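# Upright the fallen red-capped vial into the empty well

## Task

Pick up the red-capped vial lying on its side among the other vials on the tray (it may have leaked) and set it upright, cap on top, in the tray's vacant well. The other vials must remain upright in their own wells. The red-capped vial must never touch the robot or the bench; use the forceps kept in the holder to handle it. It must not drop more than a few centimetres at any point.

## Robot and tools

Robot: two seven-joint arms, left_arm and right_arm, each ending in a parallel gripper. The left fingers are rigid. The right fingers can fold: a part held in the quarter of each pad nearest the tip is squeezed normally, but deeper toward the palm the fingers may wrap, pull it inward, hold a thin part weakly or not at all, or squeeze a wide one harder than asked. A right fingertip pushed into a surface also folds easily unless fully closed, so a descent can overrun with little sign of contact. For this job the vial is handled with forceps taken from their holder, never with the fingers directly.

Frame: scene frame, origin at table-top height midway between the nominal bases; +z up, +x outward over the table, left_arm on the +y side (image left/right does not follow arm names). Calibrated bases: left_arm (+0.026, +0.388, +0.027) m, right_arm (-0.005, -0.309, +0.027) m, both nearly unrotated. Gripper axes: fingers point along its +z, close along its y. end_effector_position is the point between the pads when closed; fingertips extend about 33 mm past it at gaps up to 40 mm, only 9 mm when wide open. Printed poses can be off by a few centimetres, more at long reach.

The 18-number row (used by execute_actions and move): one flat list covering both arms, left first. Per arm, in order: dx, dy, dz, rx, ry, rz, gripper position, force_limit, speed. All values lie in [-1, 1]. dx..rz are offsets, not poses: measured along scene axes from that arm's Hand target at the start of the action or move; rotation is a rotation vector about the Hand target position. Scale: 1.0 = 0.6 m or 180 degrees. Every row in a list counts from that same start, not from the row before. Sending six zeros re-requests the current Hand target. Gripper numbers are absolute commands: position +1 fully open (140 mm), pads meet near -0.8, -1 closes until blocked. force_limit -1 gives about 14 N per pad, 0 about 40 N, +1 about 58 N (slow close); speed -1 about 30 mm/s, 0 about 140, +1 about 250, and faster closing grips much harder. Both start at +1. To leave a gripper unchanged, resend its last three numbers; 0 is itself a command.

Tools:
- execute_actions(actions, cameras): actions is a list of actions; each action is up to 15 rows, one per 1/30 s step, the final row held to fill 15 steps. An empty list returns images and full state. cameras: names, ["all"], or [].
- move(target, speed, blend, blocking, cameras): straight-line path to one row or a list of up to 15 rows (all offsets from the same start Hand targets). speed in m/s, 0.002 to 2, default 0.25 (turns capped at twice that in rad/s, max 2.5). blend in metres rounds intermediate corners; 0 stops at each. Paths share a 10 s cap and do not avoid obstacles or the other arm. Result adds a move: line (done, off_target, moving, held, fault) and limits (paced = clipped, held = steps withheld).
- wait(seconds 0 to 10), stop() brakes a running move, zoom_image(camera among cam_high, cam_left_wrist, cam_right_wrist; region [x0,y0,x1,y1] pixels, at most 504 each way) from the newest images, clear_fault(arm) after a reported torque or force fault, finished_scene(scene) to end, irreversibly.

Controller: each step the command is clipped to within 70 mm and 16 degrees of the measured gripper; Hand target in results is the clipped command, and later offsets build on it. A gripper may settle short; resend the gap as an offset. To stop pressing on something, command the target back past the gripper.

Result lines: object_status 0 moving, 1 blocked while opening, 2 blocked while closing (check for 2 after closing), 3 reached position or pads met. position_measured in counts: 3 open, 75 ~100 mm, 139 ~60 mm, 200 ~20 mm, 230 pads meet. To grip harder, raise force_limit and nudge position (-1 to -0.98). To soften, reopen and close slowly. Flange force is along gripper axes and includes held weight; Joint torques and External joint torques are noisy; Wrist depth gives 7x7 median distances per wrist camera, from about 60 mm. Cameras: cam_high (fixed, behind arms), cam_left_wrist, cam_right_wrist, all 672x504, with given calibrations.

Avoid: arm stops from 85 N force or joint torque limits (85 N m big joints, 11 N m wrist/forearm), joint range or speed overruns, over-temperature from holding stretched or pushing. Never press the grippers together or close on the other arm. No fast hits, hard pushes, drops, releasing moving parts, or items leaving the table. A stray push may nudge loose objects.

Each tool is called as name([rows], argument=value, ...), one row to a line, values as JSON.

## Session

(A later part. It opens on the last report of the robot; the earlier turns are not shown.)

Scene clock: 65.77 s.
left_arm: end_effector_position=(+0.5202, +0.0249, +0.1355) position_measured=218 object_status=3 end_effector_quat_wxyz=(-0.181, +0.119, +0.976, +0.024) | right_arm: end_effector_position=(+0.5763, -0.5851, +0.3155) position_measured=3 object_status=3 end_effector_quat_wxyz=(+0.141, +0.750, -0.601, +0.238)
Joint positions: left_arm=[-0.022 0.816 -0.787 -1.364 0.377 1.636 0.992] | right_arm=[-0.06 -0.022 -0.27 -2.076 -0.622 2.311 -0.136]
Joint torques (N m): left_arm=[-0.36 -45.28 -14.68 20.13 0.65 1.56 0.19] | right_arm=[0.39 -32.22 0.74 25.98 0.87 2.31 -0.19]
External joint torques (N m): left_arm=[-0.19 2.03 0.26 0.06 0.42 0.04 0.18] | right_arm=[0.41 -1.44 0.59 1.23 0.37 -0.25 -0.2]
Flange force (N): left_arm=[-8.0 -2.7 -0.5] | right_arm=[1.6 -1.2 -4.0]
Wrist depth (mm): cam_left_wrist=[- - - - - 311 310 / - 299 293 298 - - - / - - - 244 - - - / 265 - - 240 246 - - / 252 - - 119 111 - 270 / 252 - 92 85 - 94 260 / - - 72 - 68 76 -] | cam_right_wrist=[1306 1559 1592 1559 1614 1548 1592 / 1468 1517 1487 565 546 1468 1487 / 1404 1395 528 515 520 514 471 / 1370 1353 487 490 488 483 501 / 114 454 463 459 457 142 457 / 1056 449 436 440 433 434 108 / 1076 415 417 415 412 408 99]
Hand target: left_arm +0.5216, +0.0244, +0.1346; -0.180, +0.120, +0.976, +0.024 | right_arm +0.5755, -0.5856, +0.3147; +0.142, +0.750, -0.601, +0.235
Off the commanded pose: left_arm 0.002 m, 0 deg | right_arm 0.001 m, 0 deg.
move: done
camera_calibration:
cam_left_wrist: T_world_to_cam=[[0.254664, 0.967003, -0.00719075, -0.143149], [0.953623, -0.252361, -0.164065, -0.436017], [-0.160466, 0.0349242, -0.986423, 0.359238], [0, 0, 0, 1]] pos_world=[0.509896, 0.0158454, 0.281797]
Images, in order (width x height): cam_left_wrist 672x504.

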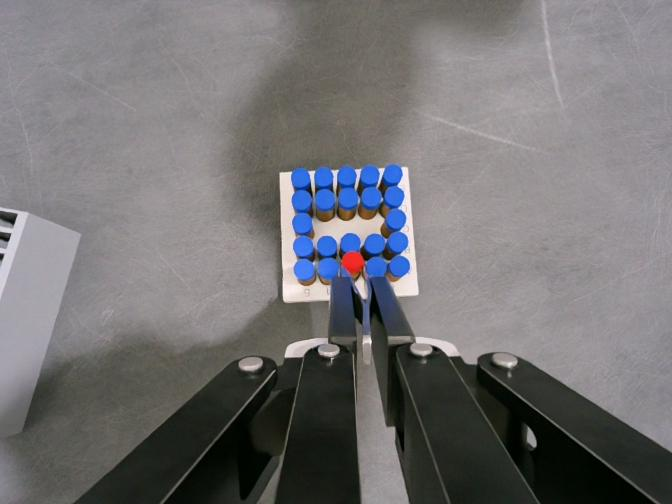

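move([
  [0.001,-0.0003,0,0,0,0,-0.71,-1,-1,0,0,0,0,0,0,1,1,1],
], speed=0.04, cameras=["cam_left_wrist"])

zoom_image(camera="cam_left_wrist", region=[320, 235, 380, 285])

Scene clock: 66.57 s.
left_arm: end_effector_position=(+0.5211, +0.0241, +0.1355) position_measured=218 object_status=3 end_effector_quat_wxyz=(-0.181, +0.119, +0.976, +0.023) | right_arm: end_effector_position=(+0.5763, -0.5851, +0.3155) position_measured=3 object_status=3 end_effector_quat_wxyz=(+0.141, +0.750, -0.601, +0.238)
Joint positions: left_arm=[-0.023 0.818 -0.787 -1.36 0.377 1.636 0.992] | right_arm=[-0.06 -0.022 -0.27 -2.076 -0.622 2.311 -0.136]
Joint torques (N m): left_arm=[-0.39 -45.35 -14.52 20.11 0.67 1.42 0.15] | right_arm=[0.41 -32.19 0.81 25.94 0.86 2.32 -0.17]
External joint torques (N m): left_arm=[-0.14 2.51 0.63 -0.17 0.45 -0.13 0.14] | right_arm=[0.36 -1.38 0.58 1.21 0.36 -0.24 -0.18]
Flange force (N): left_arm=[-9.1 -2.9 -0.2] | right_arm=[1.6 -1.2 -3.9]
Wrist depth (mm): cam_left_wrist=[- - 317 302 - 314 - / - - 291 298 - 305 - / - - - 246 - - - / 254 - - 237 243 - - / 252 272 - 114 111 - - / - - 92 85 - 94 267 / - - 72 - 68 75 -] | cam_right_wrist=[1249 1626 1614 1603 1559 1638 1581 / 1362 1487 1517 572 547 1468 1517 / 1378 1413 529 509 523 513 515 / 1353 1353 497 487 487 484 482 / 114 453 470 448 458 141 451 / 1066 1165 444 435 448 130 108 / 1092 430 445 412 414 414 99]
Hand target: left_arm +0.5222, +0.0243, +0.1346; -0.180, +0.120, +0.976, +0.024 | right_arm +0.5755, -0.5856, +0.3147; +0.142, +0.750, -0.601, +0.235
Off the commanded pose: left_arm 0.001 m, 0 deg | right_arm 0.001 m, 0 deg.
move: done
camera_calibration:
cam_left_wrist: T_world_to_cam=[[0.254112, 0.967138, -0.00840268, -0.142242], [0.953941, -0.252057, -0.162679, -0.437452], [-0.159451, 0.0333229, -0.986643, 0.359049], [0, 0, 0, 1]] pos_world=[0.510699, 0.0153403, 0.281894]
Images, in order (width x height): cam_left_wrist 672x504.

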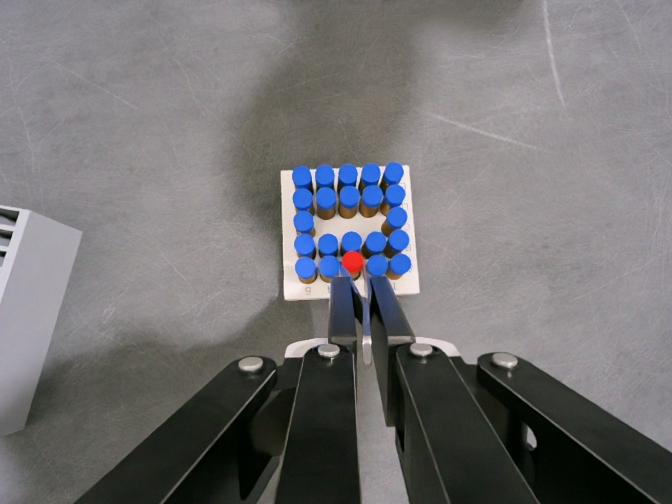

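Scaled by 8.400 from the camera's 672x504 image, which has a finer 960x720 frame.

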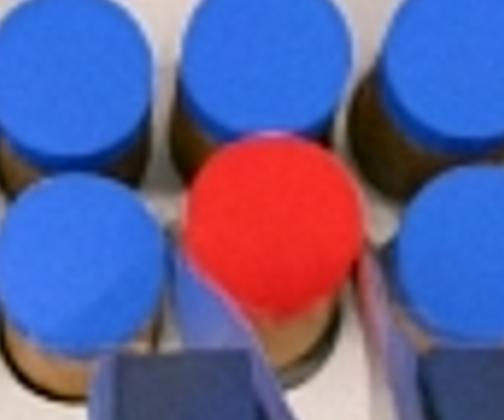

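move([
  [0,0.0006,-0.007,0,0,0,-0.71,-1,-1,0,0,0,0,0,0,1,1,1],
], speed=0.04, cameras=["cam_left_wrist"])

zoom_image(camera="cam_left_wrist", region=[320, 235, 380, 285])

Scene clock: 67.47 s.
left_arm: end_effector_position=(+0.5222, +0.0236, +0.1343) position_measured=218 object_status=3 end_effector_quat_wxyz=(-0.179, +0.119, +0.976, +0.022) | right_arm: end_effector_position=(+0.5763, -0.5851, +0.3155) position_measured=3 object_status=3 end_effector_quat_wxyz=(+0.141, +0.750, -0.601, +0.238)
Joint positions: left_arm=[-0.023 0.82 -0.787 -1.361 0.38 1.641 0.992] | right_arm=[-0.06 -0.022 -0.27 -2.076 -0.622 2.311 -0.136]
Joint velocities: left_arm=[0 -0.001 0.002 -0.001 0 0.003 -0.001] | right_arm=[within noise]
Joint torques (N m): left_arm=[-0.14 -43.83 -13.89 18.53 0.76 1.69 0.14] | right_arm=[0.36 -32.13 0.69 25.99 0.86 2.31 -0.2]
External joint torques (N m): left_arm=[-0.12 3.7 1.04 -1.63 0.52 0.14 0.13] | right_arm=[0.41 -1.41 0.56 1.31 0.36 -0.24 -0.21]
Flange force (N): left_arm=[-5.2 -1.2 4.9] | right_arm=[1.8 -1.5 -3.9]
Wrist depth (mm): cam_left_wrist=[- - - - - 310 311 / - - - - - 299 - / - 287 - 243 295 - - / 253 279 - 237 242 - - / 263 - - 120 111 - 272 / - - 91 85 - 94 263 / - - 72 - 68 76 -] | cam_right_wrist=[1345 1559 1581 1626 1538 1581 1559 / 1449 1477 1468 531 550 1527 1517 / 1370 1422 523 522 513 517 510 / 1330 1362 489 488 488 483 482 / 114 140 461 459 460 141 456 / 1061 446 439 439 435 140 108 / 1087 421 430 415 409 411 98]
Hand target: left_arm +0.5222, +0.0246, +0.1304; -0.180, +0.120, +0.976, +0.024 | right_arm +0.5755, -0.5856, +0.3147; +0.142, +0.750, -0.601, +0.235
Off the commanded pose: left_arm 0.004 m, 0 deg | right_arm 0.001 m, 0 deg.
move: off_target (left_arm)
camera_calibration:
cam_left_wrist: T_world_to_cam=[[0.254289, 0.967086, -0.00904917, -0.142022], [0.954439, -0.252453, -0.159101, -0.439556], [-0.156149, 0.0318207, -0.987221, 0.356456], [0, 0, 0, 1]] pos_world=[0.511305, 0.0150381, 0.280682]
Images, in order (width x height): cam_left_wrist 672x504.

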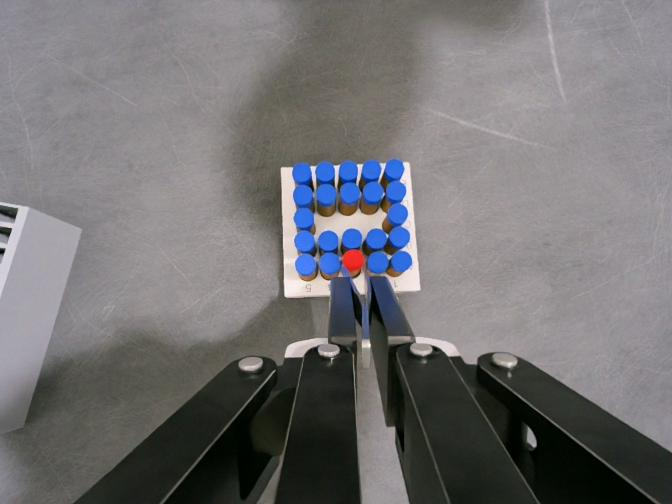

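Scaled by 8.400 from the camera's 672x504 image, which has a finer 960x720 frame.

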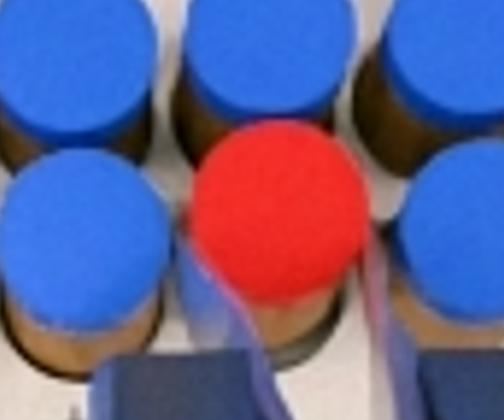

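move([
  [0.0012,0.0008,0.001,0,0,0,-0.71,-1,-1,0,0,0,0,0,0,1,1,1],
], speed=0.04, cameras=["cam_left_wrist"])

zoom_image(camera="cam_left_wrist", region=[320, 235, 380, 285])

Scene clock: 68.50 s.
left_arm: end_effector_position=(+0.5223, +0.0237, +0.1341) position_measured=218 object_status=3 end_effector_quat_wxyz=(-0.179, +0.119, +0.976, +0.022) | right_arm: end_effector_position=(+0.5763, -0.5851, +0.3155) position_measured=3 object_status=3 end_effector_quat_wxyz=(+0.141, +0.750, -0.601, +0.238)
Joint positions: left_arm=[-0.023 0.82 -0.787 -1.361 0.38 1.641 0.992] | right_arm=[-0.06 -0.022 -0.27 -2.076 -0.622 2.311 -0.136]
Joint torques (N m): left_arm=[-0.16 -43.82 -13.83 19.01 0.75 1.47 0.22] | right_arm=[0.42 -32.2 0.73 25.96 0.86 2.32 -0.15]
External joint torques (N m): left_arm=[-0.1 3.72 1.13 -1.14 0.51 -0.08 0.21] | right_arm=[0.34 -1.45 0.47 1.26 0.37 -0.24 -0.16]
Flange force (N): left_arm=[-8.3 -2.3 2.8] | right_arm=[1.7 -1.1 -3.9]
Wrist depth (mm): cam_left_wrist=[- - - - - - - / - - - - - - - / - 288 290 244 - - - / 258 - - 237 251 - 280 / 254 - - 120 112 - 278 / - 258 92 85 - 94 - / - - 72 - 68 75 -] | cam_right_wrist=[1362 1650 1614 1603 1570 1581 1559 / 1353 1497 1468 559 559 1487 1477 / 1353 1422 511 506 515 510 517 / 1370 1353 497 487 486 481 485 / 114 453 463 466 457 141 456 / 1076 444 437 437 437 423 108 / 1092 414 416 432 412 413 98]
Hand target: left_arm +0.5229, +0.0251, +0.1310; -0.180, +0.120, +0.976, +0.024 | right_arm +0.5755, -0.5856, +0.3147; +0.142, +0.750, -0.601, +0.235
Off the commanded pose: left_arm 0.004 m, 0 deg | right_arm 0.001 m, 0 deg.
move: off_target (left_arm)
camera_calibration:
cam_left_wrist: T_world_to_cam=[[0.25431, 0.967082, -0.0089288, -0.142095], [0.95445, -0.252456, -0.159031, -0.439724], [-0.156051, 0.0319212, -0.987233, 0.356127], [0, 0, 0, 1]] pos_world=[0.511405, 0.0150384, 0.280381]
Images, in order (width x height): cam_left_wrist 672x504.

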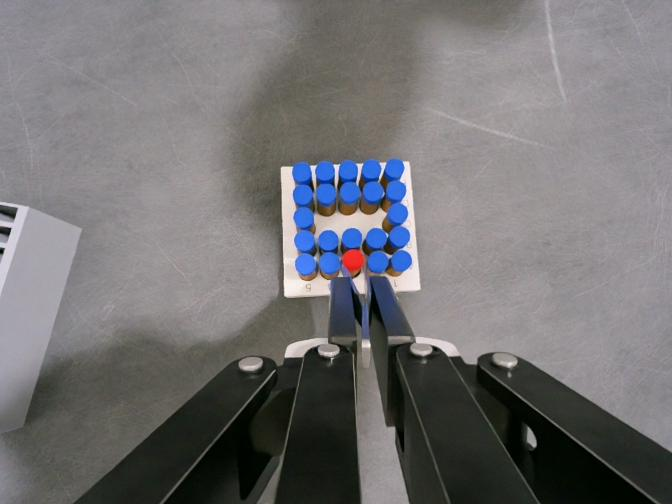

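Scaled by 8.400 from the camera's 672x504 image, which has a finer 960x720 frame.

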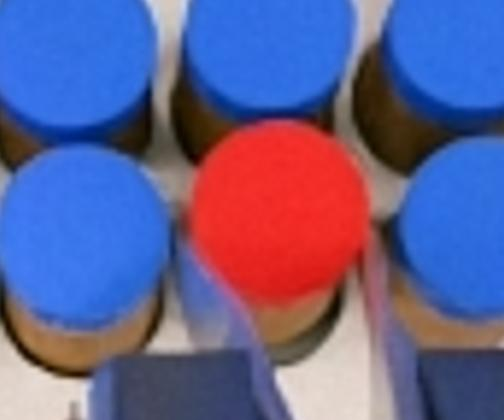

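move([
  [0.0015,0.0018,0.0005,0,0,0,-0.71,-1,-1,0,0,0,0,0,0,1,1,1],
], speed=0.04, cameras=["cam_left_wrist"])

zoom_image(camera="cam_left_wrist", region=[320, 235, 380, 285])

Scene clock: 69.27 s.
left_arm: end_effector_position=(+0.5228, +0.0239, +0.1340) position_measured=218 object_status=3 end_effector_quat_wxyz=(-0.179, +0.119, +0.976, +0.022) | right_arm: end_effector_position=(+0.5763, -0.5851, +0.3155) position_measured=3 object_status=3 end_effector_quat_wxyz=(+0.141, +0.750, -0.601, +0.238)
Joint positions: left_arm=[-0.023 0.82 -0.786 -1.36 0.38 1.641 0.992] | right_arm=[-0.06 -0.022 -0.27 -2.076 -0.622 2.311 -0.136]
Joint torques (N m): left_arm=[0.2 -44.14 -13.86 19.27 0.78 1.47 0.33] | right_arm=[0.39 -32.12 0.72 25.96 0.86 2.32 -0.19]
External joint torques (N m): left_arm=[0.25 3.51 1.11 -0.93 0.54 -0.08 0.32] | right_arm=[0.24 -1.43 0.39 1.25 0.36 -0.25 -0.2]
Flange force (N): left_arm=[-8.0 -1.6 2.5] | right_arm=[1.9 -1.1 -3.8]
Wrist depth (mm): cam_left_wrist=[- - - - - - - / - - - - 293 - - / - - - 245 255 - - / 258 276 - 237 255 - 282 / 263 267 - 119 145 - - / 261 - 92 85 - 94 - / - - 72 - 68 75 -] | cam_right_wrist=[1292 1638 1603 1638 1570 1592 1603 / 1431 1487 1449 536 566 1527 1517 / 1370 1477 522 513 508 511 513 / 1362 1337 501 490 481 513 480 / 114 453 461 458 462 141 451 / 1071 448 443 438 433 426 108 / 1097 418 419 415 415 409 99]
Hand target: left_arm +0.5238, +0.0262, +0.1313; -0.180, +0.120, +0.976, +0.024 | right_arm +0.5755, -0.5856, +0.3147; +0.142, +0.750, -0.601, +0.235
Off the commanded pose: left_arm 0.004 m, 0 deg | right_arm 0.001 m, 0 deg.
move: off_target (left_arm)
camera_calibration:
cam_left_wrist: T_world_to_cam=[[0.253494, 0.967297, -0.00883422, -0.142], [0.954699, -0.251643, -0.158823, -0.440272], [-0.155852, 0.0318267, -0.987268, 0.355993], [0, 0, 0, 1]] pos_world=[0.511806, 0.015235, 0.28028]
Images, in order (width x height): cam_left_wrist 672x504.

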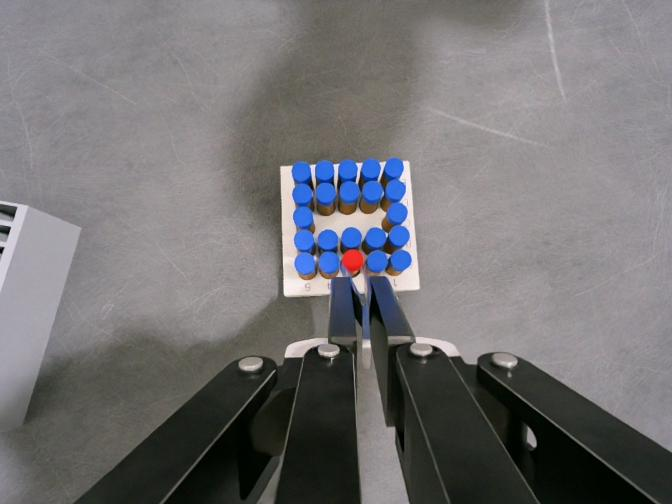

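Scaled by 8.400 from the camera's 672x504 image, which has a finer 960x720 frame.

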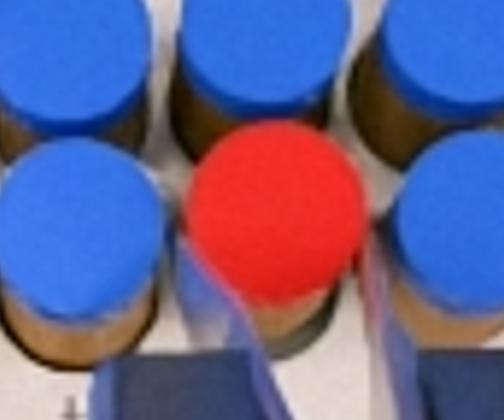

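move([
  [0.001,0.002,0.001,0,0,0,-0.71,-1,-1,0,0,0,0,0,0,1,1,1],
], speed=0.04, cameras=["cam_left_wrist"])

zoom_image(camera="cam_left_wrist", region=[320, 235, 380, 285])

Scene clock: 70.10 s.
left_arm: end_effector_position=(+0.5232, +0.0245, +0.1340) position_measured=218 object_status=3 end_effector_quat_wxyz=(-0.179, +0.119, +0.976, +0.022) | right_arm: end_effector_position=(+0.5763, -0.5851, +0.3155) position_measured=3 object_status=3 end_effector_quat_wxyz=(+0.141, +0.750, -0.601, +0.238)
Joint positions: left_arm=[-0.022 0.82 -0.786 -1.36 0.38 1.641 0.993] | right_arm=[-0.06 -0.022 -0.27 -2.076 -0.622 2.311 -0.136]
Joint torques (N m): left_arm=[0.71 -44.94 -13.9 19.43 0.73 1.47 0.33] | right_arm=[0.42 -32.24 0.68 25.91 0.87 2.34 -0.19]
External joint torques (N m): left_arm=[0.58 2.79 1 -0.88 0.48 -0.09 0.32] | right_arm=[0.64 -1.52 0.73 1.25 0.37 -0.2 -0.2]
Flange force (N): left_arm=[-5.1 -0.1 2.6] | right_arm=[1.4 -1.1 -4.3]
Wrist depth (mm): cam_left_wrist=[- - - - - - - / 292 - - - - - 297 / - 279 283 243 - - - / 253 - - 238 - - - / - 270 - 120 111 - - / 256 - 92 85 - 94 260 / - - 72 - 68 75 -] | cam_right_wrist=[1284 1559 1626 1626 1559 1548 1581 / 1370 1477 1497 564 545 1431 1440 / 1378 1413 1497 518 515 515 511 / 1337 1322 490 488 485 497 484 / 114 452 467 460 457 142 454 / 1066 447 438 437 435 427 108 / 1061 426 419 414 418 414 99]
Hand target: left_arm +0.5244, +0.0274, +0.1319; -0.180, +0.120, +0.976, +0.024 | right_arm +0.5755, -0.5856, +0.3147; +0.142, +0.750, -0.601, +0.235
Off the commanded pose: left_arm 0.004 m, 0 deg | right_arm 0.001 m, 0 deg.
move: off_target (left_arm)
camera_calibration:
cam_left_wrist: T_world_to_cam=[[0.253242, 0.967359, -0.00920895, -0.14257], [0.95475, -0.251453, -0.158819, -0.440604], [-0.155951, 0.0314276, -0.987265, 0.356106], [0, 0, 0, 1]] pos_world=[0.512306, 0.0159332, 0.280281]
Images, in order (width x height): cam_left_wrist 672x504.

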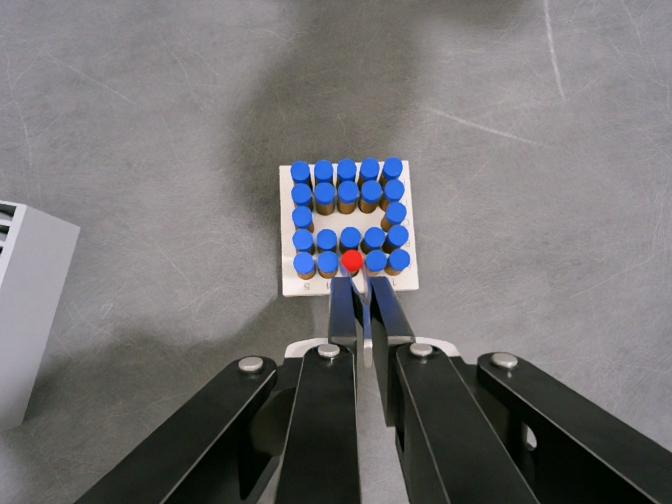

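Scaled by 8.400 from the camera's 672x504 image, which has a finer 960x720 frame.

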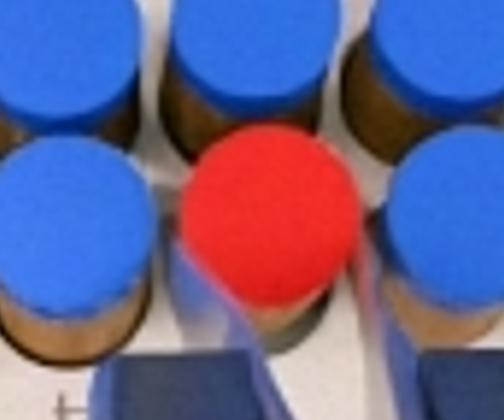

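move([
  [-0.001,-0.0022,0.008,0,0,0,-0.71,-1,-1,0,0,0,0,0,0,1,1,1],
], speed=0.04, cameras=["cam_left_wrist"])

zoom_image(camera="cam_left_wrist", region=[320, 235, 380, 285])

Scene clock: 70.93 s.
left_arm: end_effector_position=(+0.5238, +0.0253, +0.1354) position_measured=218 object_status=3 end_effector_quat_wxyz=(-0.179, +0.118, +0.976, +0.023) | right_arm: end_effector_position=(+0.5763, -0.5851, +0.3155) position_measured=3 object_status=3 end_effector_quat_wxyz=(+0.141, +0.750, -0.601, +0.238)
Joint positions: left_arm=[-0.022 0.82 -0.786 -1.356 0.38 1.636 0.993] | right_arm=[-0.06 -0.022 -0.27 -2.076 -0.622 2.311 -0.136]
Joint velocities: left_arm=[-0.001 0 0.001 0 0.001 -0.005 0] | right_arm=[within noise]
Joint torques (N m): left_arm=[0.19 -46.25 -14.68 19.89 0.33 1.29 0.29] | right_arm=[0.43 -32.15 0.73 25.96 0.86 2.33 -0.16]
External joint torques (N m): left_arm=[0.09 1.43 0.19 -0.36 0.09 -0.26 0.28] | right_arm=[0.43 -1.33 0.55 1.23 0.36 -0.23 -0.17]
Flange force (N): left_arm=[-3.5 -0.6 0.2] | right_arm=[1.6 -1.4 -3.8]
Wrist depth (mm): cam_left_wrist=[- - - - - - - / - - 303 - - 299 - / - - - 245 - - - / 257 - - 239 245 - - / - - - 119 146 - - / - - 92 85 - 94 - / - - 72 - 68 75 -] | cam_right_wrist=[1306 1559 1662 1626 1570 1581 1517 / 1306 1527 1517 550 550 1477 1559 / 1362 1431 529 529 514 511 511 / 1337 1362 490 488 485 480 485 / 114 151 466 464 466 141 120 / 1066 449 437 434 429 426 108 / 1097 419 417 414 420 413 99]
Hand target: left_arm +0.5238, +0.0261, +0.1367; -0.180, +0.120, +0.976, +0.024 | right_arm +0.5755, -0.5856, +0.3147; +0.142, +0.750, -0.601, +0.235
Off the commanded pose: left_arm 0.001 m, 0 deg | right_arm 0.001 m, 0 deg.
move: done
camera_calibration:
cam_left_wrist: T_world_to_cam=[[0.252243, 0.967631, -0.00801311, -0.143142], [0.954918, -0.250252, -0.159704, -0.440756], [-0.15654, 0.0326324, -0.987132, 0.357824], [0, 0, 0, 1]] pos_world=[0.513006, 0.0165316, 0.281682]
Images, in order (width x height): cam_left_wrist 672x504.

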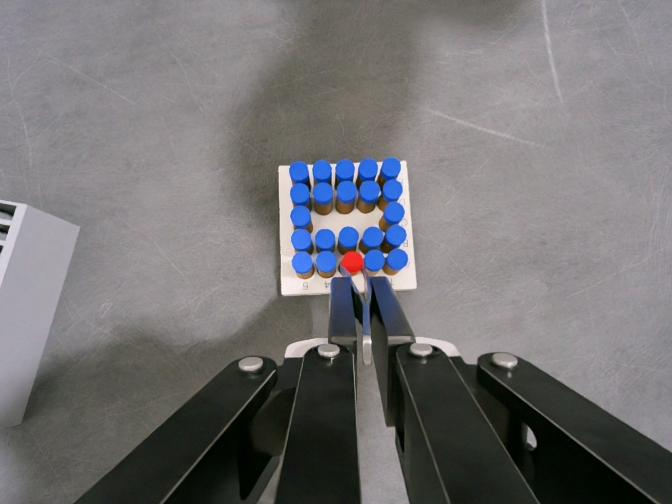

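Scaled by 8.400 from the camera's 672x504 image, which has a finer 960x720 frame.

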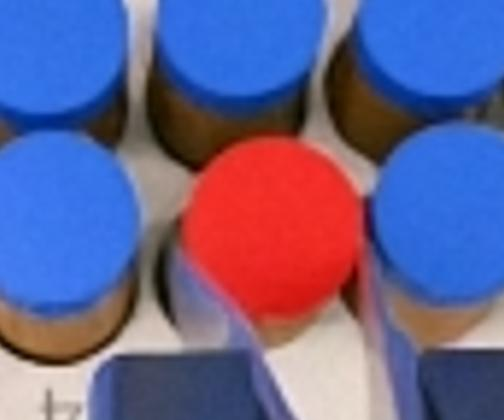

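move([
  [-0.003,-0.001,0,0,0,0,-0.71,-1,-1,0,0,0,0,0,0,1,1,1],
], speed=0.04, cameras=["cam_left_wrist"])

zoom_image(camera="cam_left_wrist", region=[320, 235, 380, 285])

Scene clock: 71.80 s.
left_arm: end_effector_position=(+0.5225, +0.0258, +0.1357) position_measured=218 object_status=3 end_effector_quat_wxyz=(-0.180, +0.119, +0.976, +0.024) | right_arm: end_effector_position=(+0.5763, -0.5851, +0.3155) position_measured=3 object_status=3 end_effector_quat_wxyz=(+0.141, +0.750, -0.601, +0.238)
Joint positions: left_arm=[-0.022 0.817 -0.786 -1.36 0.38 1.635 0.993] | right_arm=[-0.06 -0.022 -0.27 -2.076 -0.622 2.311 -0.136]
Joint torques (N m): left_arm=[0.41 -46.27 -14.99 19.78 0.35 1.41 0.21] | right_arm=[0.41 -32.15 0.63 25.94 0.85 2.33 -0.18]
External joint torques (N m): left_arm=[0.34 1.26 -0.16 -0.47 0.1 -0.13 0.19] | right_arm=[0.58 -1.42 0.63 1.26 0.35 -0.21 -0.19]
Flange force (N): left_arm=[-1.1 0.3 1.1] | right_arm=[1.5 -1.4 -4.0]
Wrist depth (mm): cam_left_wrist=[- - - - 314 - - / - - - - - - 307 / - - - 251 292 - 299 / 257 - - 240 263 - - / - - - 120 146 - - / 262 - 92 85 - 94 - / - - 72 - 68 75 -] | cam_right_wrist=[1183 1592 1581 1592 1614 1570 1487 / 1330 1538 1449 550 1517 1517 1477 / 1404 1413 531 510 518 510 513 / 1314 1353 490 489 489 483 483 / 114 454 459 459 459 142 458 / 1076 449 437 434 432 426 108 / 1066 417 419 415 413 418 98]
Hand target: left_arm +0.5220, +0.0255, +0.1367; -0.180, +0.120, +0.976, +0.024 | right_arm +0.5755, -0.5856, +0.3147; +0.142, +0.750, -0.601, +0.235
Off the commanded pose: left_arm 0.001 m, 0 deg | right_arm 0.001 m, 0 deg.
move: done
camera_calibration:
cam_left_wrist: T_world_to_cam=[[0.254595, 0.967031, -0.00570199, -0.144766], [0.954274, -0.252183, -0.160517, -0.438845], [-0.156663, 0.0354256, -0.987017, 0.357895], [0, 0, 0, 1]] pos_world=[0.511703, 0.016646, 0.28198]
Images, in order (width x height): cam_left_wrist 672x504.

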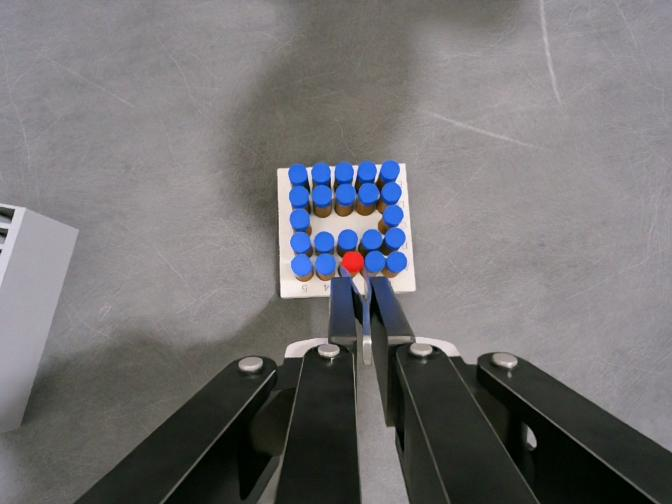

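Scaled by 8.400 from the camera's 672x504 image, which has a finer 960x720 frame.

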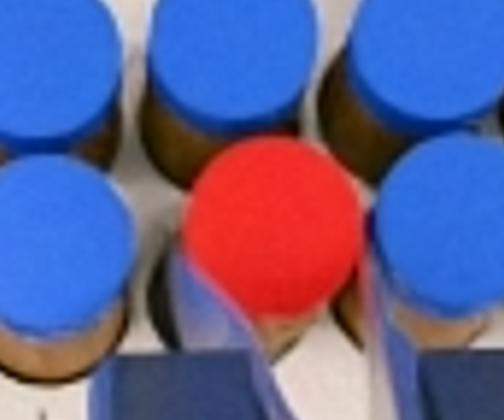

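move([
  [-0.0003,-0.0025,0,0,0,0,-0.71,-1,-1,0,0,0,0,0,0,1,1,1],
], speed=0.04, cameras=["cam_left_wrist"])

zoom_image(camera="cam_left_wrist", region=[320, 235, 380, 285])

Scene clock: 72.63 s.
left_arm: end_effector_position=(+0.5226, +0.0253, +0.1360) position_measured=218 object_status=3 end_effector_quat_wxyz=(-0.179, +0.119, +0.976, +0.024) | right_arm: end_effector_position=(+0.5763, -0.5851, +0.3155) position_measured=3 object_status=3 end_effector_quat_wxyz=(+0.141, +0.750, -0.601, +0.238)
Joint positions: left_arm=[-0.023 0.817 -0.786 -1.359 0.38 1.635 0.993] | right_arm=[-0.06 -0.022 -0.27 -2.076 -0.622 2.311 -0.136]
Joint torques (N m): left_arm=[-0.47 -45.95 -14.58 20.28 0.34 1.45 0.16] | right_arm=[0.44 -32.13 0.76 25.99 0.87 2.33 -0.2]
External joint torques (N m): left_arm=[-0.58 1.77 0.29 -0.08 0.09 -0.11 0.15] | right_arm=[0.38 -1.41 0.53 1.33 0.38 -0.23 -0.21]
Flange force (N): left_arm=[-7.3 -3.0 -0.8] | right_arm=[1.9 -1.5 -3.9]
Wrist depth (mm): cam_left_wrist=[- - - - - 313 - / - - - - - - - / 285 278 - 246 - - 299 / 265 280 - 241 260 - - / - - - 120 110 - - / 260 - 91 85 - 94 - / - - 72 - 68 76 -] | cam_right_wrist=[1299 1592 1603 1626 1570 1614 1581 / 1404 1527 1517 557 561 1477 1487 / 1413 1413 1497 513 511 511 511 / 1345 1362 492 492 490 485 485 / 114 449 461 458 458 141 459 / 1071 448 437 438 435 430 108 / 1081 419 415 412 415 412 98]
Hand target: left_arm +0.5218, +0.0240, +0.1367; -0.180, +0.120, +0.976, +0.024 | right_arm +0.5755, -0.5856, +0.3147; +0.142, +0.750, -0.601, +0.235
Off the commanded pose: left_arm 0.002 m, 0 deg | right_arm 0.001 m, 0 deg.
move: done
camera_calibration:
cam_left_wrist: T_world_to_cam=[[0.255027, 0.966916, -0.00598762, -0.144517], [0.954275, -0.252682, -0.159725, -0.439114], [-0.155953, 0.0350202, -0.987143, 0.357882], [0, 0, 0, 1]] pos_world=[0.511704, 0.0162469, 0.282278]
Images, in order (width x height): cam_left_wrist 672x504.

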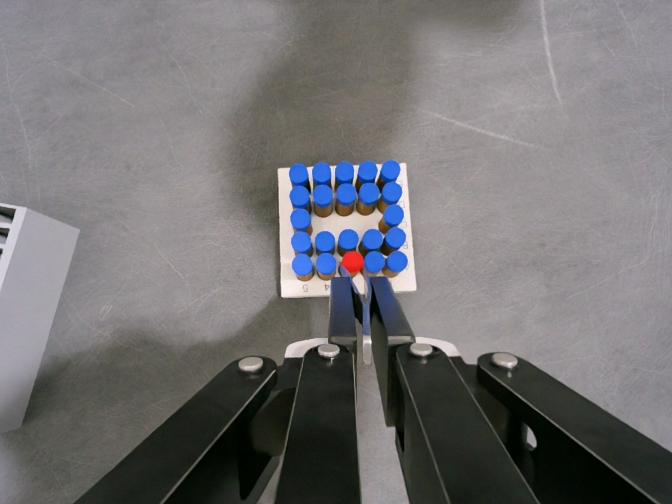

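Scaled by 8.400 from the camera's 672x504 image, which has a finer 960x720 frame.

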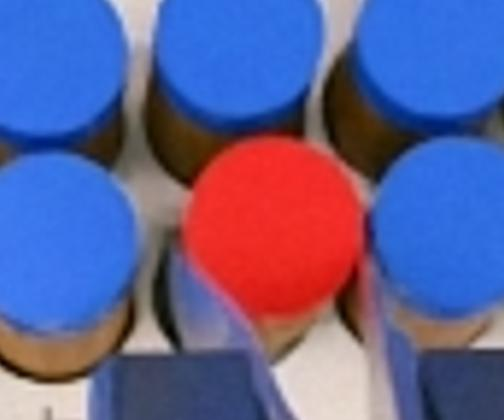

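move([
  [0,-0.0014,0.0005,0,0,0,-0.71,-1,-1,0,0,0,0,0,0,1,1,1],
], speed=0.04, cameras=["cam_left_wrist"])

zoom_image(camera="cam_left_wrist", region=[320, 235, 380, 285])

Scene clock: 73.43 s.
left_arm: end_effector_position=(+0.5230, +0.0238, +0.1370) position_measured=218 object_status=3 end_effector_quat_wxyz=(-0.178, +0.120, +0.976, +0.023) | right_arm: end_effector_position=(+0.5763, -0.5851, +0.3155) position_measured=3 object_status=3 end_effector_quat_wxyz=(+0.141, +0.750, -0.601, +0.238)
Joint positions: left_arm=[-0.025 0.817 -0.786 -1.356 0.38 1.635 0.993] | right_arm=[-0.06 -0.022 -0.27 -2.076 -0.622 2.311 -0.136]
Joint torques (N m): left_arm=[-0.43 -45.55 -14.64 20.17 0.34 1.34 0.15] | right_arm=[0.39 -32.21 0.78 25.96 0.85 2.33 -0.2]
External joint torques (N m): left_arm=[-0.45 1.93 0.17 -0.02 0.1 -0.21 0.14] | right_arm=[0.4 -1.34 0.61 1.23 0.35 -0.23 -0.21]
Flange force (N): left_arm=[-7.9 -3.1 -1.1] | right_arm=[1.7 -1.4 -3.8]
Wrist depth (mm): cam_left_wrist=[- - - - - - - / 298 - - - - - - / - - - 244 - - 288 / 255 - - 241 238 - - / 260 - - 120 112 - - / - - 92 85 - 94 - / - - 72 - 68 76 -] | cam_right_wrist=[1113 1614 1603 1614 1603 1626 1638 / 1458 1497 1570 554 546 1468 1507 / 1330 1413 1337 520 515 524 508 / 1353 1337 492 498 487 480 475 / 114 452 479 460 457 141 460 / 1061 449 436 433 435 423 108 / 1087 420 419 414 416 411 98]
Hand target: left_arm +0.5218, +0.0231, +0.1370; -0.180, +0.120, +0.976, +0.024 | right_arm +0.5755, -0.5856, +0.3147; +0.142, +0.750, -0.601, +0.235
Off the commanded pose: left_arm 0.001 m, 0 deg | right_arm 0.001 m, 0 deg.
move: done
camera_calibration:
cam_left_wrist: T_world_to_cam=[[0.255876, 0.966684, -0.00696013, -0.143437], [0.954388, -0.253754, -0.15733, -0.440103], [-0.153855, 0.0336143, -0.987522, 0.357978], [0, 0, 0, 1]] pos_world=[0.511807, 0.0149476, 0.283271]
Images, in order (width x height): cam_left_wrist 672x504.

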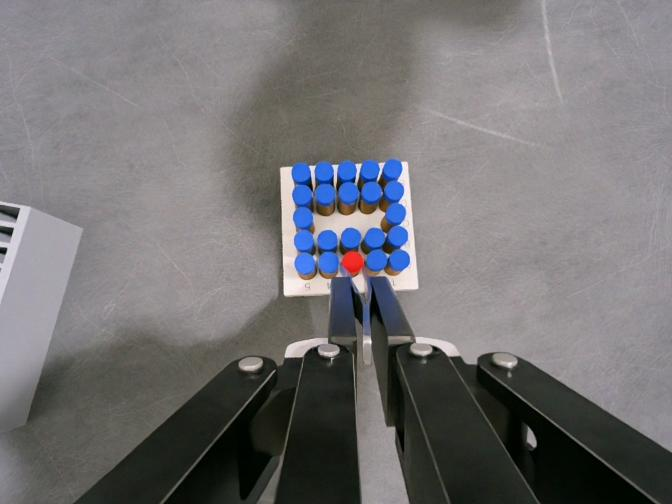

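Scaled by 8.400 from the camera's 672x504 image, which has a finer 960x720 frame.

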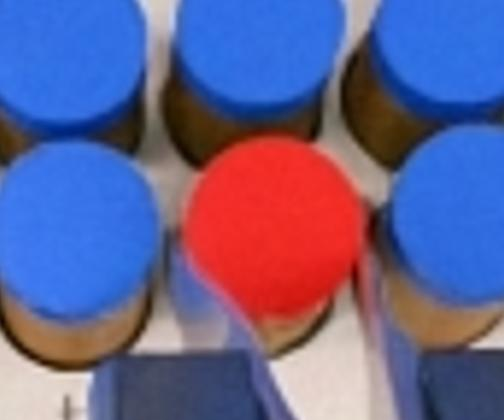

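move([
  [-0.0016,0.0005,-0.001,0,0,0,-0.71,-1,-1,0,0,0,0,0,0,1,1,1],
], speed=0.04, cameras=["cam_left_wrist"])

zoom_image(camera="cam_left_wrist", region=[320, 235, 380, 285])

Scene clock: 74.37 s.
left_arm: end_effector_position=(+0.5215, +0.0241, +0.1359) position_measured=218 object_status=3 end_effector_quat_wxyz=(-0.179, +0.121, +0.976, +0.024) | right_arm: end_effector_position=(+0.5763, -0.5851, +0.3155) position_measured=3 object_status=3 end_effector_quat_wxyz=(+0.141, +0.750, -0.601, +0.238)
Joint positions: left_arm=[-0.025 0.817 -0.786 -1.36 0.38 1.635 0.993] | right_arm=[-0.06 -0.022 -0.27 -2.076 -0.622 2.311 -0.136]
Joint torques (N m): left_arm=[0.26 -45.94 -14.65 19.44 0.33 1.42 0.18] | right_arm=[0.38 -32.2 0.72 25.94 0.85 2.32 -0.17]
External joint torques (N m): left_arm=[0.12 1.66 0.16 -0.83 0.08 -0.12 0.17] | right_arm=[0.29 -1.37 0.45 1.19 0.36 -0.25 -0.17]
Flange force (N): left_arm=[-1.2 0.1 2.1] | right_arm=[1.7 -1.1 -3.7]
Wrist depth (mm): cam_left_wrist=[- 309 - - - - - / - - 289 - - - - / - - 287 247 - - - / 258 - - 239 - - - / 260 - - 120 111 - - / - - 92 85 - 94 - / - - 72 - 68 75 -] | cam_right_wrist=[1284 1570 1592 1603 1592 1570 1603 / 1345 1477 1592 541 559 1468 1538 / 1378 1422 522 514 516 518 513 / 1330 1322 492 - 488 529 488 / 114 458 461 462 454 141 457 / 1076 1196 438 436 441 424 108 / 1071 418 419 420 415 413 98]
Hand target: left_arm +0.5208, +0.0234, +0.1364; -0.180, +0.120, +0.976, +0.024 | right_arm +0.5755, -0.5856, +0.3147; +0.142, +0.750, -0.601, +0.235
Off the commanded pose: left_arm 0.001 m, 0 deg | right_arm 0.001 m, 0 deg.
move: done
camera_calibration:
cam_left_wrist: T_world_to_cam=[[0.257599, 0.966234, -0.00580155, -0.144443], [0.953548, -0.255178, -0.160097, -0.437864], [-0.156172, 0.0357089, -0.987084, 0.357738], [0, 0, 0, 1]] pos_world=[0.510601, 0.0150583, 0.282179]
Images, in order (width x height): cam_left_wrist 672x504.

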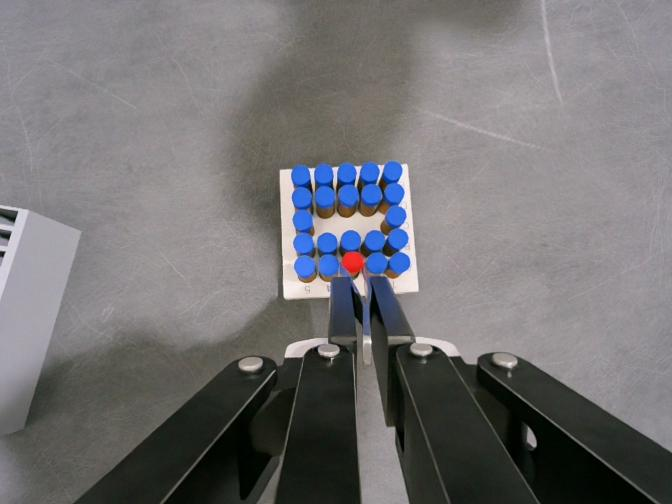

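Scaled by 8.400 from the camera's 672x504 image, which has a finer 960x720 frame.

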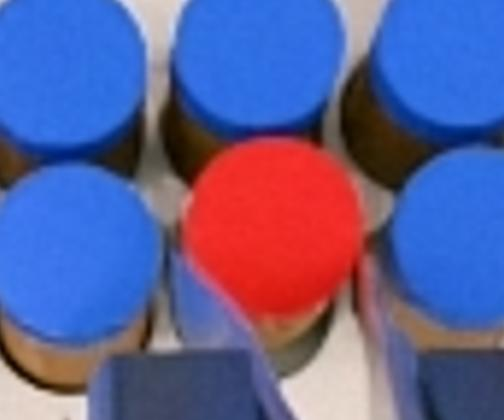

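zoom_image(camera="cam_left_wrist", region=[338, 258, 370, 284])

Scaled by 15.750 from the camera's 672x504 image, which has a finer 960x720 frame.

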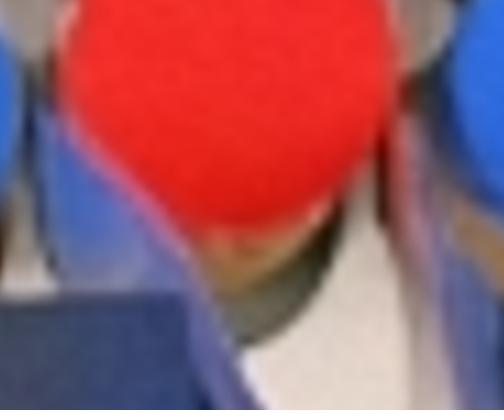

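move([
  [-0.0055,0.0015,0.003,-0.0028,-0.0107,0,-0.71,-1,-1,0,0,0,0,0,0,1,1,1],
], speed=0.04, cameras=["cam_left_wrist"])

zoom_image(camera="cam_left_wrist", region=[320, 235, 380, 285])

Scene clock: 75.80 s.
left_arm: end_effector_position=(+0.5173, +0.0258, +0.1373) position_measured=218 object_status=3 end_effector_quat_wxyz=(-0.164, +0.124, +0.978, +0.023) | right_arm: end_effector_position=(+0.5763, -0.5851, +0.3155) position_measured=3 object_status=3 end_effector_quat_wxyz=(+0.141, +0.750, -0.601, +0.238)
Joint positions: left_arm=[0.004 0.768 -0.799 -1.442 0.38 1.693 0.989] | right_arm=[-0.06 -0.022 -0.27 -2.076 -0.622 2.311 -0.136]
Joint velocities: left_arm=[-0.001 0 0 0.001 0.001 0.004 -0.003] | right_arm=[within noise]
Joint torques (N m): left_arm=[0.7 -44.78 -14.79 19.72 0.09 1.62 0.03] | right_arm=[0.4 -32.13 0.77 25.96 0.86 2.32 -0.18]
External joint torques (N m): left_arm=[0.56 1.09 -0.07 -0.77 -0.23 -0.01 0.02] | right_arm=[0.44 -1.34 0.64 1.25 0.36 -0.24 -0.19]
Flange force (N): left_arm=[2.0 1.4 2.4] | right_arm=[1.6 -1.5 -3.9]
Wrist depth (mm): cam_left_wrist=[- - - - - - - / - 293 - - - 303 294 / - - - 244 287 - - / 253 - - 239 248 - - / 263 - - 120 111 - - / - - 91 85 - 94 - / - - 72 - 68 75 -] | cam_right_wrist=[1299 1592 1626 1638 1592 1581 1650 / 1337 1507 1458 550 553 1497 1517 / 1387 1431 526 518 516 514 510 / 1345 1353 488 491 492 483 478 / 114 455 464 465 457 141 452 / 1076 453 436 441 434 424 108 / 1087 415 415 416 417 410 99]
Hand target: left_arm +0.5175, +0.0243, +0.1382; -0.163, +0.121, +0.979, +0.021 | right_arm +0.5755, -0.5856, +0.3147; +0.142, +0.750, -0.601, +0.235
Off the commanded pose: left_arm 0.002 m, 0 deg | right_arm 0.001 m, 0 deg.
move: done
camera_calibration:
cam_left_wrist: T_world_to_cam=[[0.264274, 0.964437, -0.00455701, -0.148573], [0.956264, -0.262643, -0.128752, -0.438752], [-0.12537, 0.0296681, -0.991666, 0.343188], [0, 0, 0, 1]] pos_world=[0.501852, 0.0178725, 0.28316]
Images, in order (width x height): cam_left_wrist 672x504.

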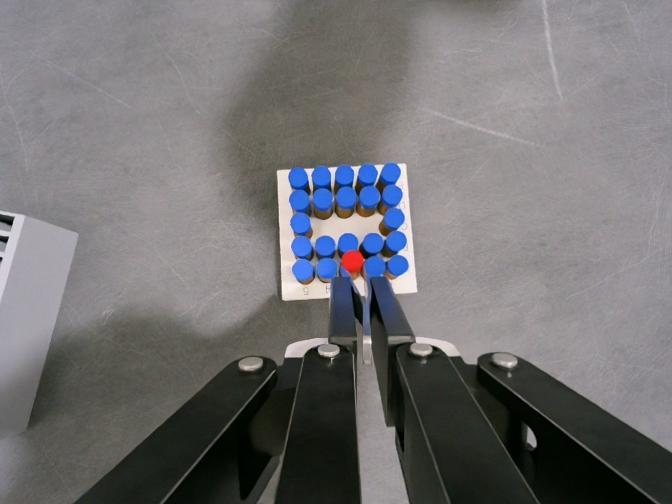

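Scaled by 8.400 from the camera's 672x504 image, which has a finer 960x720 frame.

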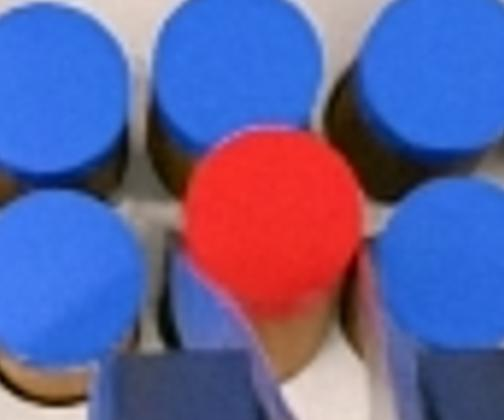

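move([
  [0.0044,-0.0018,-0.002,0.0018,0.007,0,-0.71,-1,-1,0,0,0,0,0,0,1,1,1],
], speed=0.04, cameras=["cam_left_wrist"])

zoom_image(camera="cam_left_wrist", region=[320, 235, 380, 285])

zoom_image(camera="cam_left_wrist", region=[338, 258, 370, 284])

Scene clock: 77.27 s.
left_arm: end_effector_position=(+0.5213, +0.0227, +0.1376) position_measured=218 object_status=3 end_effector_quat_wxyz=(-0.171, +0.121, +0.978, +0.022) | right_arm: end_effector_position=(+0.5763, -0.5851, +0.3155) position_measured=3 object_status=3 end_effector_quat_wxyz=(+0.141, +0.750, -0.601, +0.238)
Joint positions: left_arm=[-0.013 0.799 -0.794 -1.388 0.38 1.66 0.989] | right_arm=[-0.06 -0.022 -0.27 -2.076 -0.622 2.311 -0.136]
Joint velocities: left_arm=[0 -0.002 -0.002 -0.001 0 -0.004 0] | right_arm=[within noise]
Joint torques (N m): left_arm=[-0.33 -44.73 -14.63 20.2 0.35 1.29 0.19] | right_arm=[0.38 -32.14 0.68 25.99 0.88 2.33 -0.18]
External joint torques (N m): left_arm=[-0.23 2.21 0.35 -0.07 0.08 -0.3 0.18] | right_arm=[0.46 -1.42 0.59 1.3 0.38 -0.22 -0.19]
Flange force (N): left_arm=[-8.3 -2.9 -0.9] | right_arm=[1.7 -1.5 -4.0]
Wrist depth (mm): cam_left_wrist=[- - - - - 309 - / 295 - - - 303 - - / 287 287 - 246 282 - - / 253 - - 241 264 - 273 / 266 - - 119 109 - 275 / - - 92 85 - 94 84 / - - 72 - 68 76 -] | cam_right_wrist=[1306 1592 1603 1626 1662 1570 1559 / 1422 1497 1517 549 543 1449 1507 / 1404 1449 522 522 511 510 510 / 1277 1362 484 493 488 487 495 / 114 450 462 459 461 141 115 / 1046 452 438 435 434 422 108 / 1081 418 415 416 414 412 99]
Hand target: left_arm +0.5202, +0.0232, +0.1370; -0.174, +0.120, +0.977, +0.023 | right_arm +0.5755, -0.5856, +0.3147; +0.142, +0.750, -0.601, +0.235
Off the commanded pose: left_arm 0.001 m, 0 deg | right_arm 0.001 m, 0 deg.
move: done
camera_calibration:
cam_left_wrist: T_world_to_cam=[[0.256649, 0.966464, -0.00889018, -0.14216], [0.956127, -0.255227, -0.143805, -0.441369], [-0.141251, 0.0284072, -0.989566, 0.352134], [0, 0, 0, 1]] pos_world=[0.50823, 0.0147405, 0.283725]
Images, in order (width x height): cam_left_wrist 672x504.

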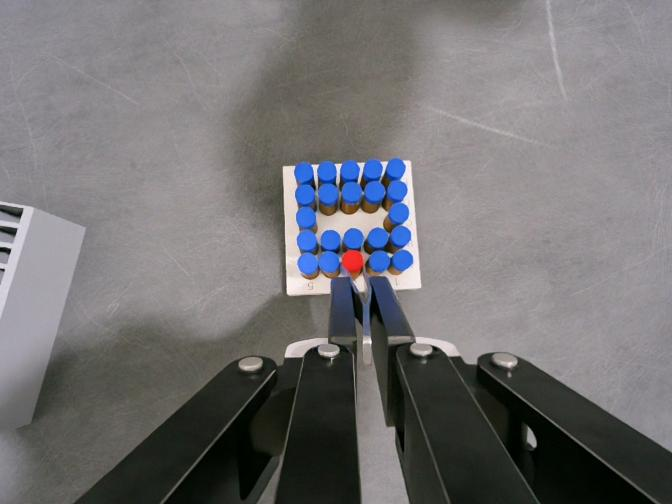

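Scaled by 8.400 from the camera's 672x504 image, which has a finer 960x720 frame.

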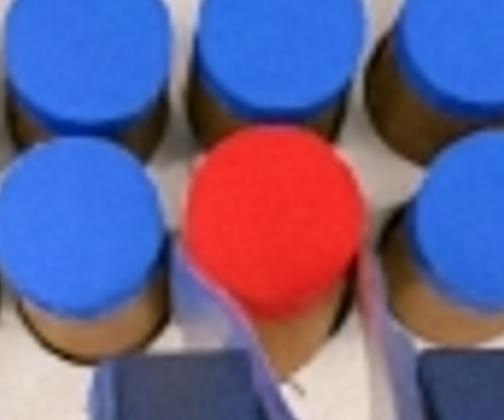

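Scaled by 15.750 from the camera's 672x504 image, which has a finer 960x720 frame.

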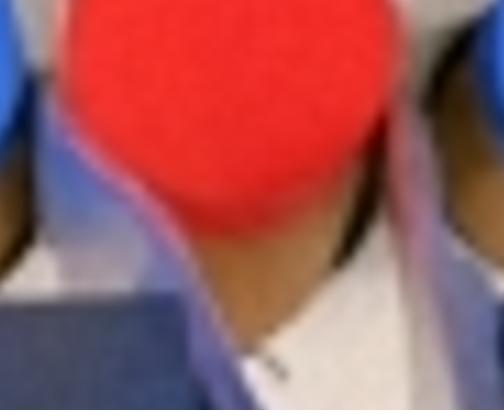

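move([
  [-0.002,0.0024,0,0,0,0,-0.71,-1,-1,0,0,0,0,0,0,1,1,1],
], speed=0.04, cameras=["cam_left_wrist"])

zoom_image(camera="cam_left_wrist", region=[320, 235, 380, 285])

zoom_image(camera="cam_left_wrist", region=[338, 258, 370, 284])

Scene clock: 78.10 s.
left_arm: end_effector_position=(+0.5194, +0.0249, +0.1361) position_measured=218 object_status=3 end_effector_quat_wxyz=(-0.174, +0.121, +0.977, +0.024) | right_arm: end_effector_position=(+0.5763, -0.5851, +0.3155) position_measured=3 object_status=3 end_effector_quat_wxyz=(+0.141, +0.750, -0.601, +0.238)
Joint positions: left_arm=[-0.01 0.798 -0.794 -1.396 0.38 1.66 0.989] | right_arm=[-0.06 -0.022 -0.27 -2.076 -0.622 2.311 -0.136]
Joint torques (N m): left_arm=[0.63 -45.79 -14.81 19.79 0.36 1.47 0.16] | right_arm=[0.43 -32.14 0.72 25.99 0.88 2.34 -0.11]
External joint torques (N m): left_arm=[0.67 1.08 0.15 -0.53 0.1 -0.11 0.14] | right_arm=[0.41 -1.34 0.53 1.28 0.38 -0.22 -0.12]
Flange force (N): left_arm=[0.2 1.2 1.7] | right_arm=[1.6 -1.5 -3.8]
Wrist depth (mm): cam_left_wrist=[- 296 - - - - - / 290 - - - 296 - - / - - - 244 272 293 - / 257 - - 238 239 - - / 257 - - 119 271 276 272 / - 263 92 85 - 94 - / - - 72 - 68 75 -] | cam_right_wrist=[1337 1614 1614 1570 1592 1559 1650 / 1353 1497 1517 553 547 1527 1440 / 1395 1404 517 520 511 514 515 / 1306 1345 493 488 487 480 482 / 114 455 460 457 458 141 452 / 1056 448 443 435 436 426 108 / 1071 419 418 416 410 414 99]
Hand target: left_arm +0.5190, +0.0247, +0.1370; -0.174, +0.120, +0.977, +0.023 | right_arm +0.5755, -0.5856, +0.3147; +0.142, +0.750, -0.601, +0.235
Off the commanded pose: left_arm 0.001 m, 0 deg | right_arm 0.001 m, 0 deg.
move: done
camera_calibration:
cam_left_wrist: T_world_to_cam=[[0.257682, 0.966212, -0.00581755, -0.144661], [0.955294, -0.255664, -0.148488, -0.4381], [-0.144958, 0.0327052, -0.988897, 0.352039], [0, 0, 0, 1]] pos_world=[0.506822, 0.0162528, 0.282236]
Images, in order (width x height): cam_left_wrist 672x504.

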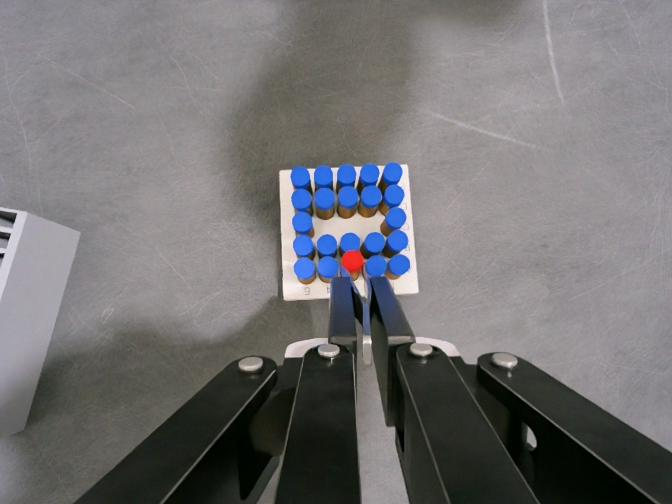

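Scaled by 8.400 from the camera's 672x504 image, which has a finer 960x720 frame.

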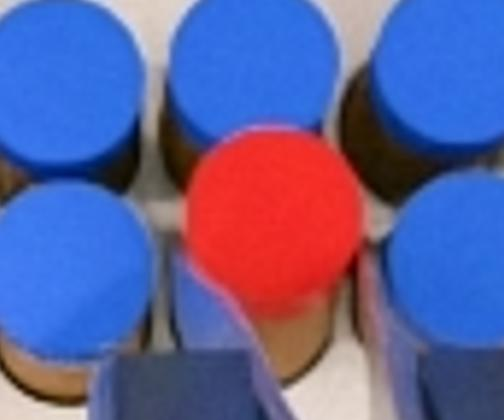

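Scaled by 15.750 from the camera's 672x504 image, which has a finer 960x720 frame.

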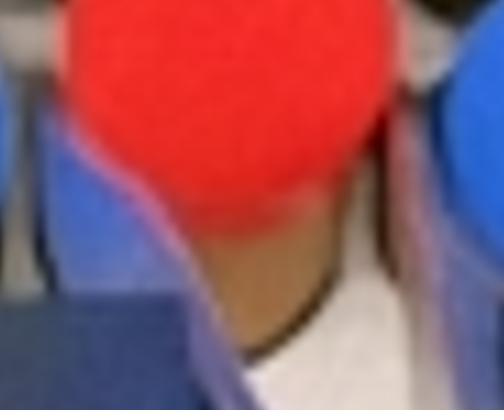

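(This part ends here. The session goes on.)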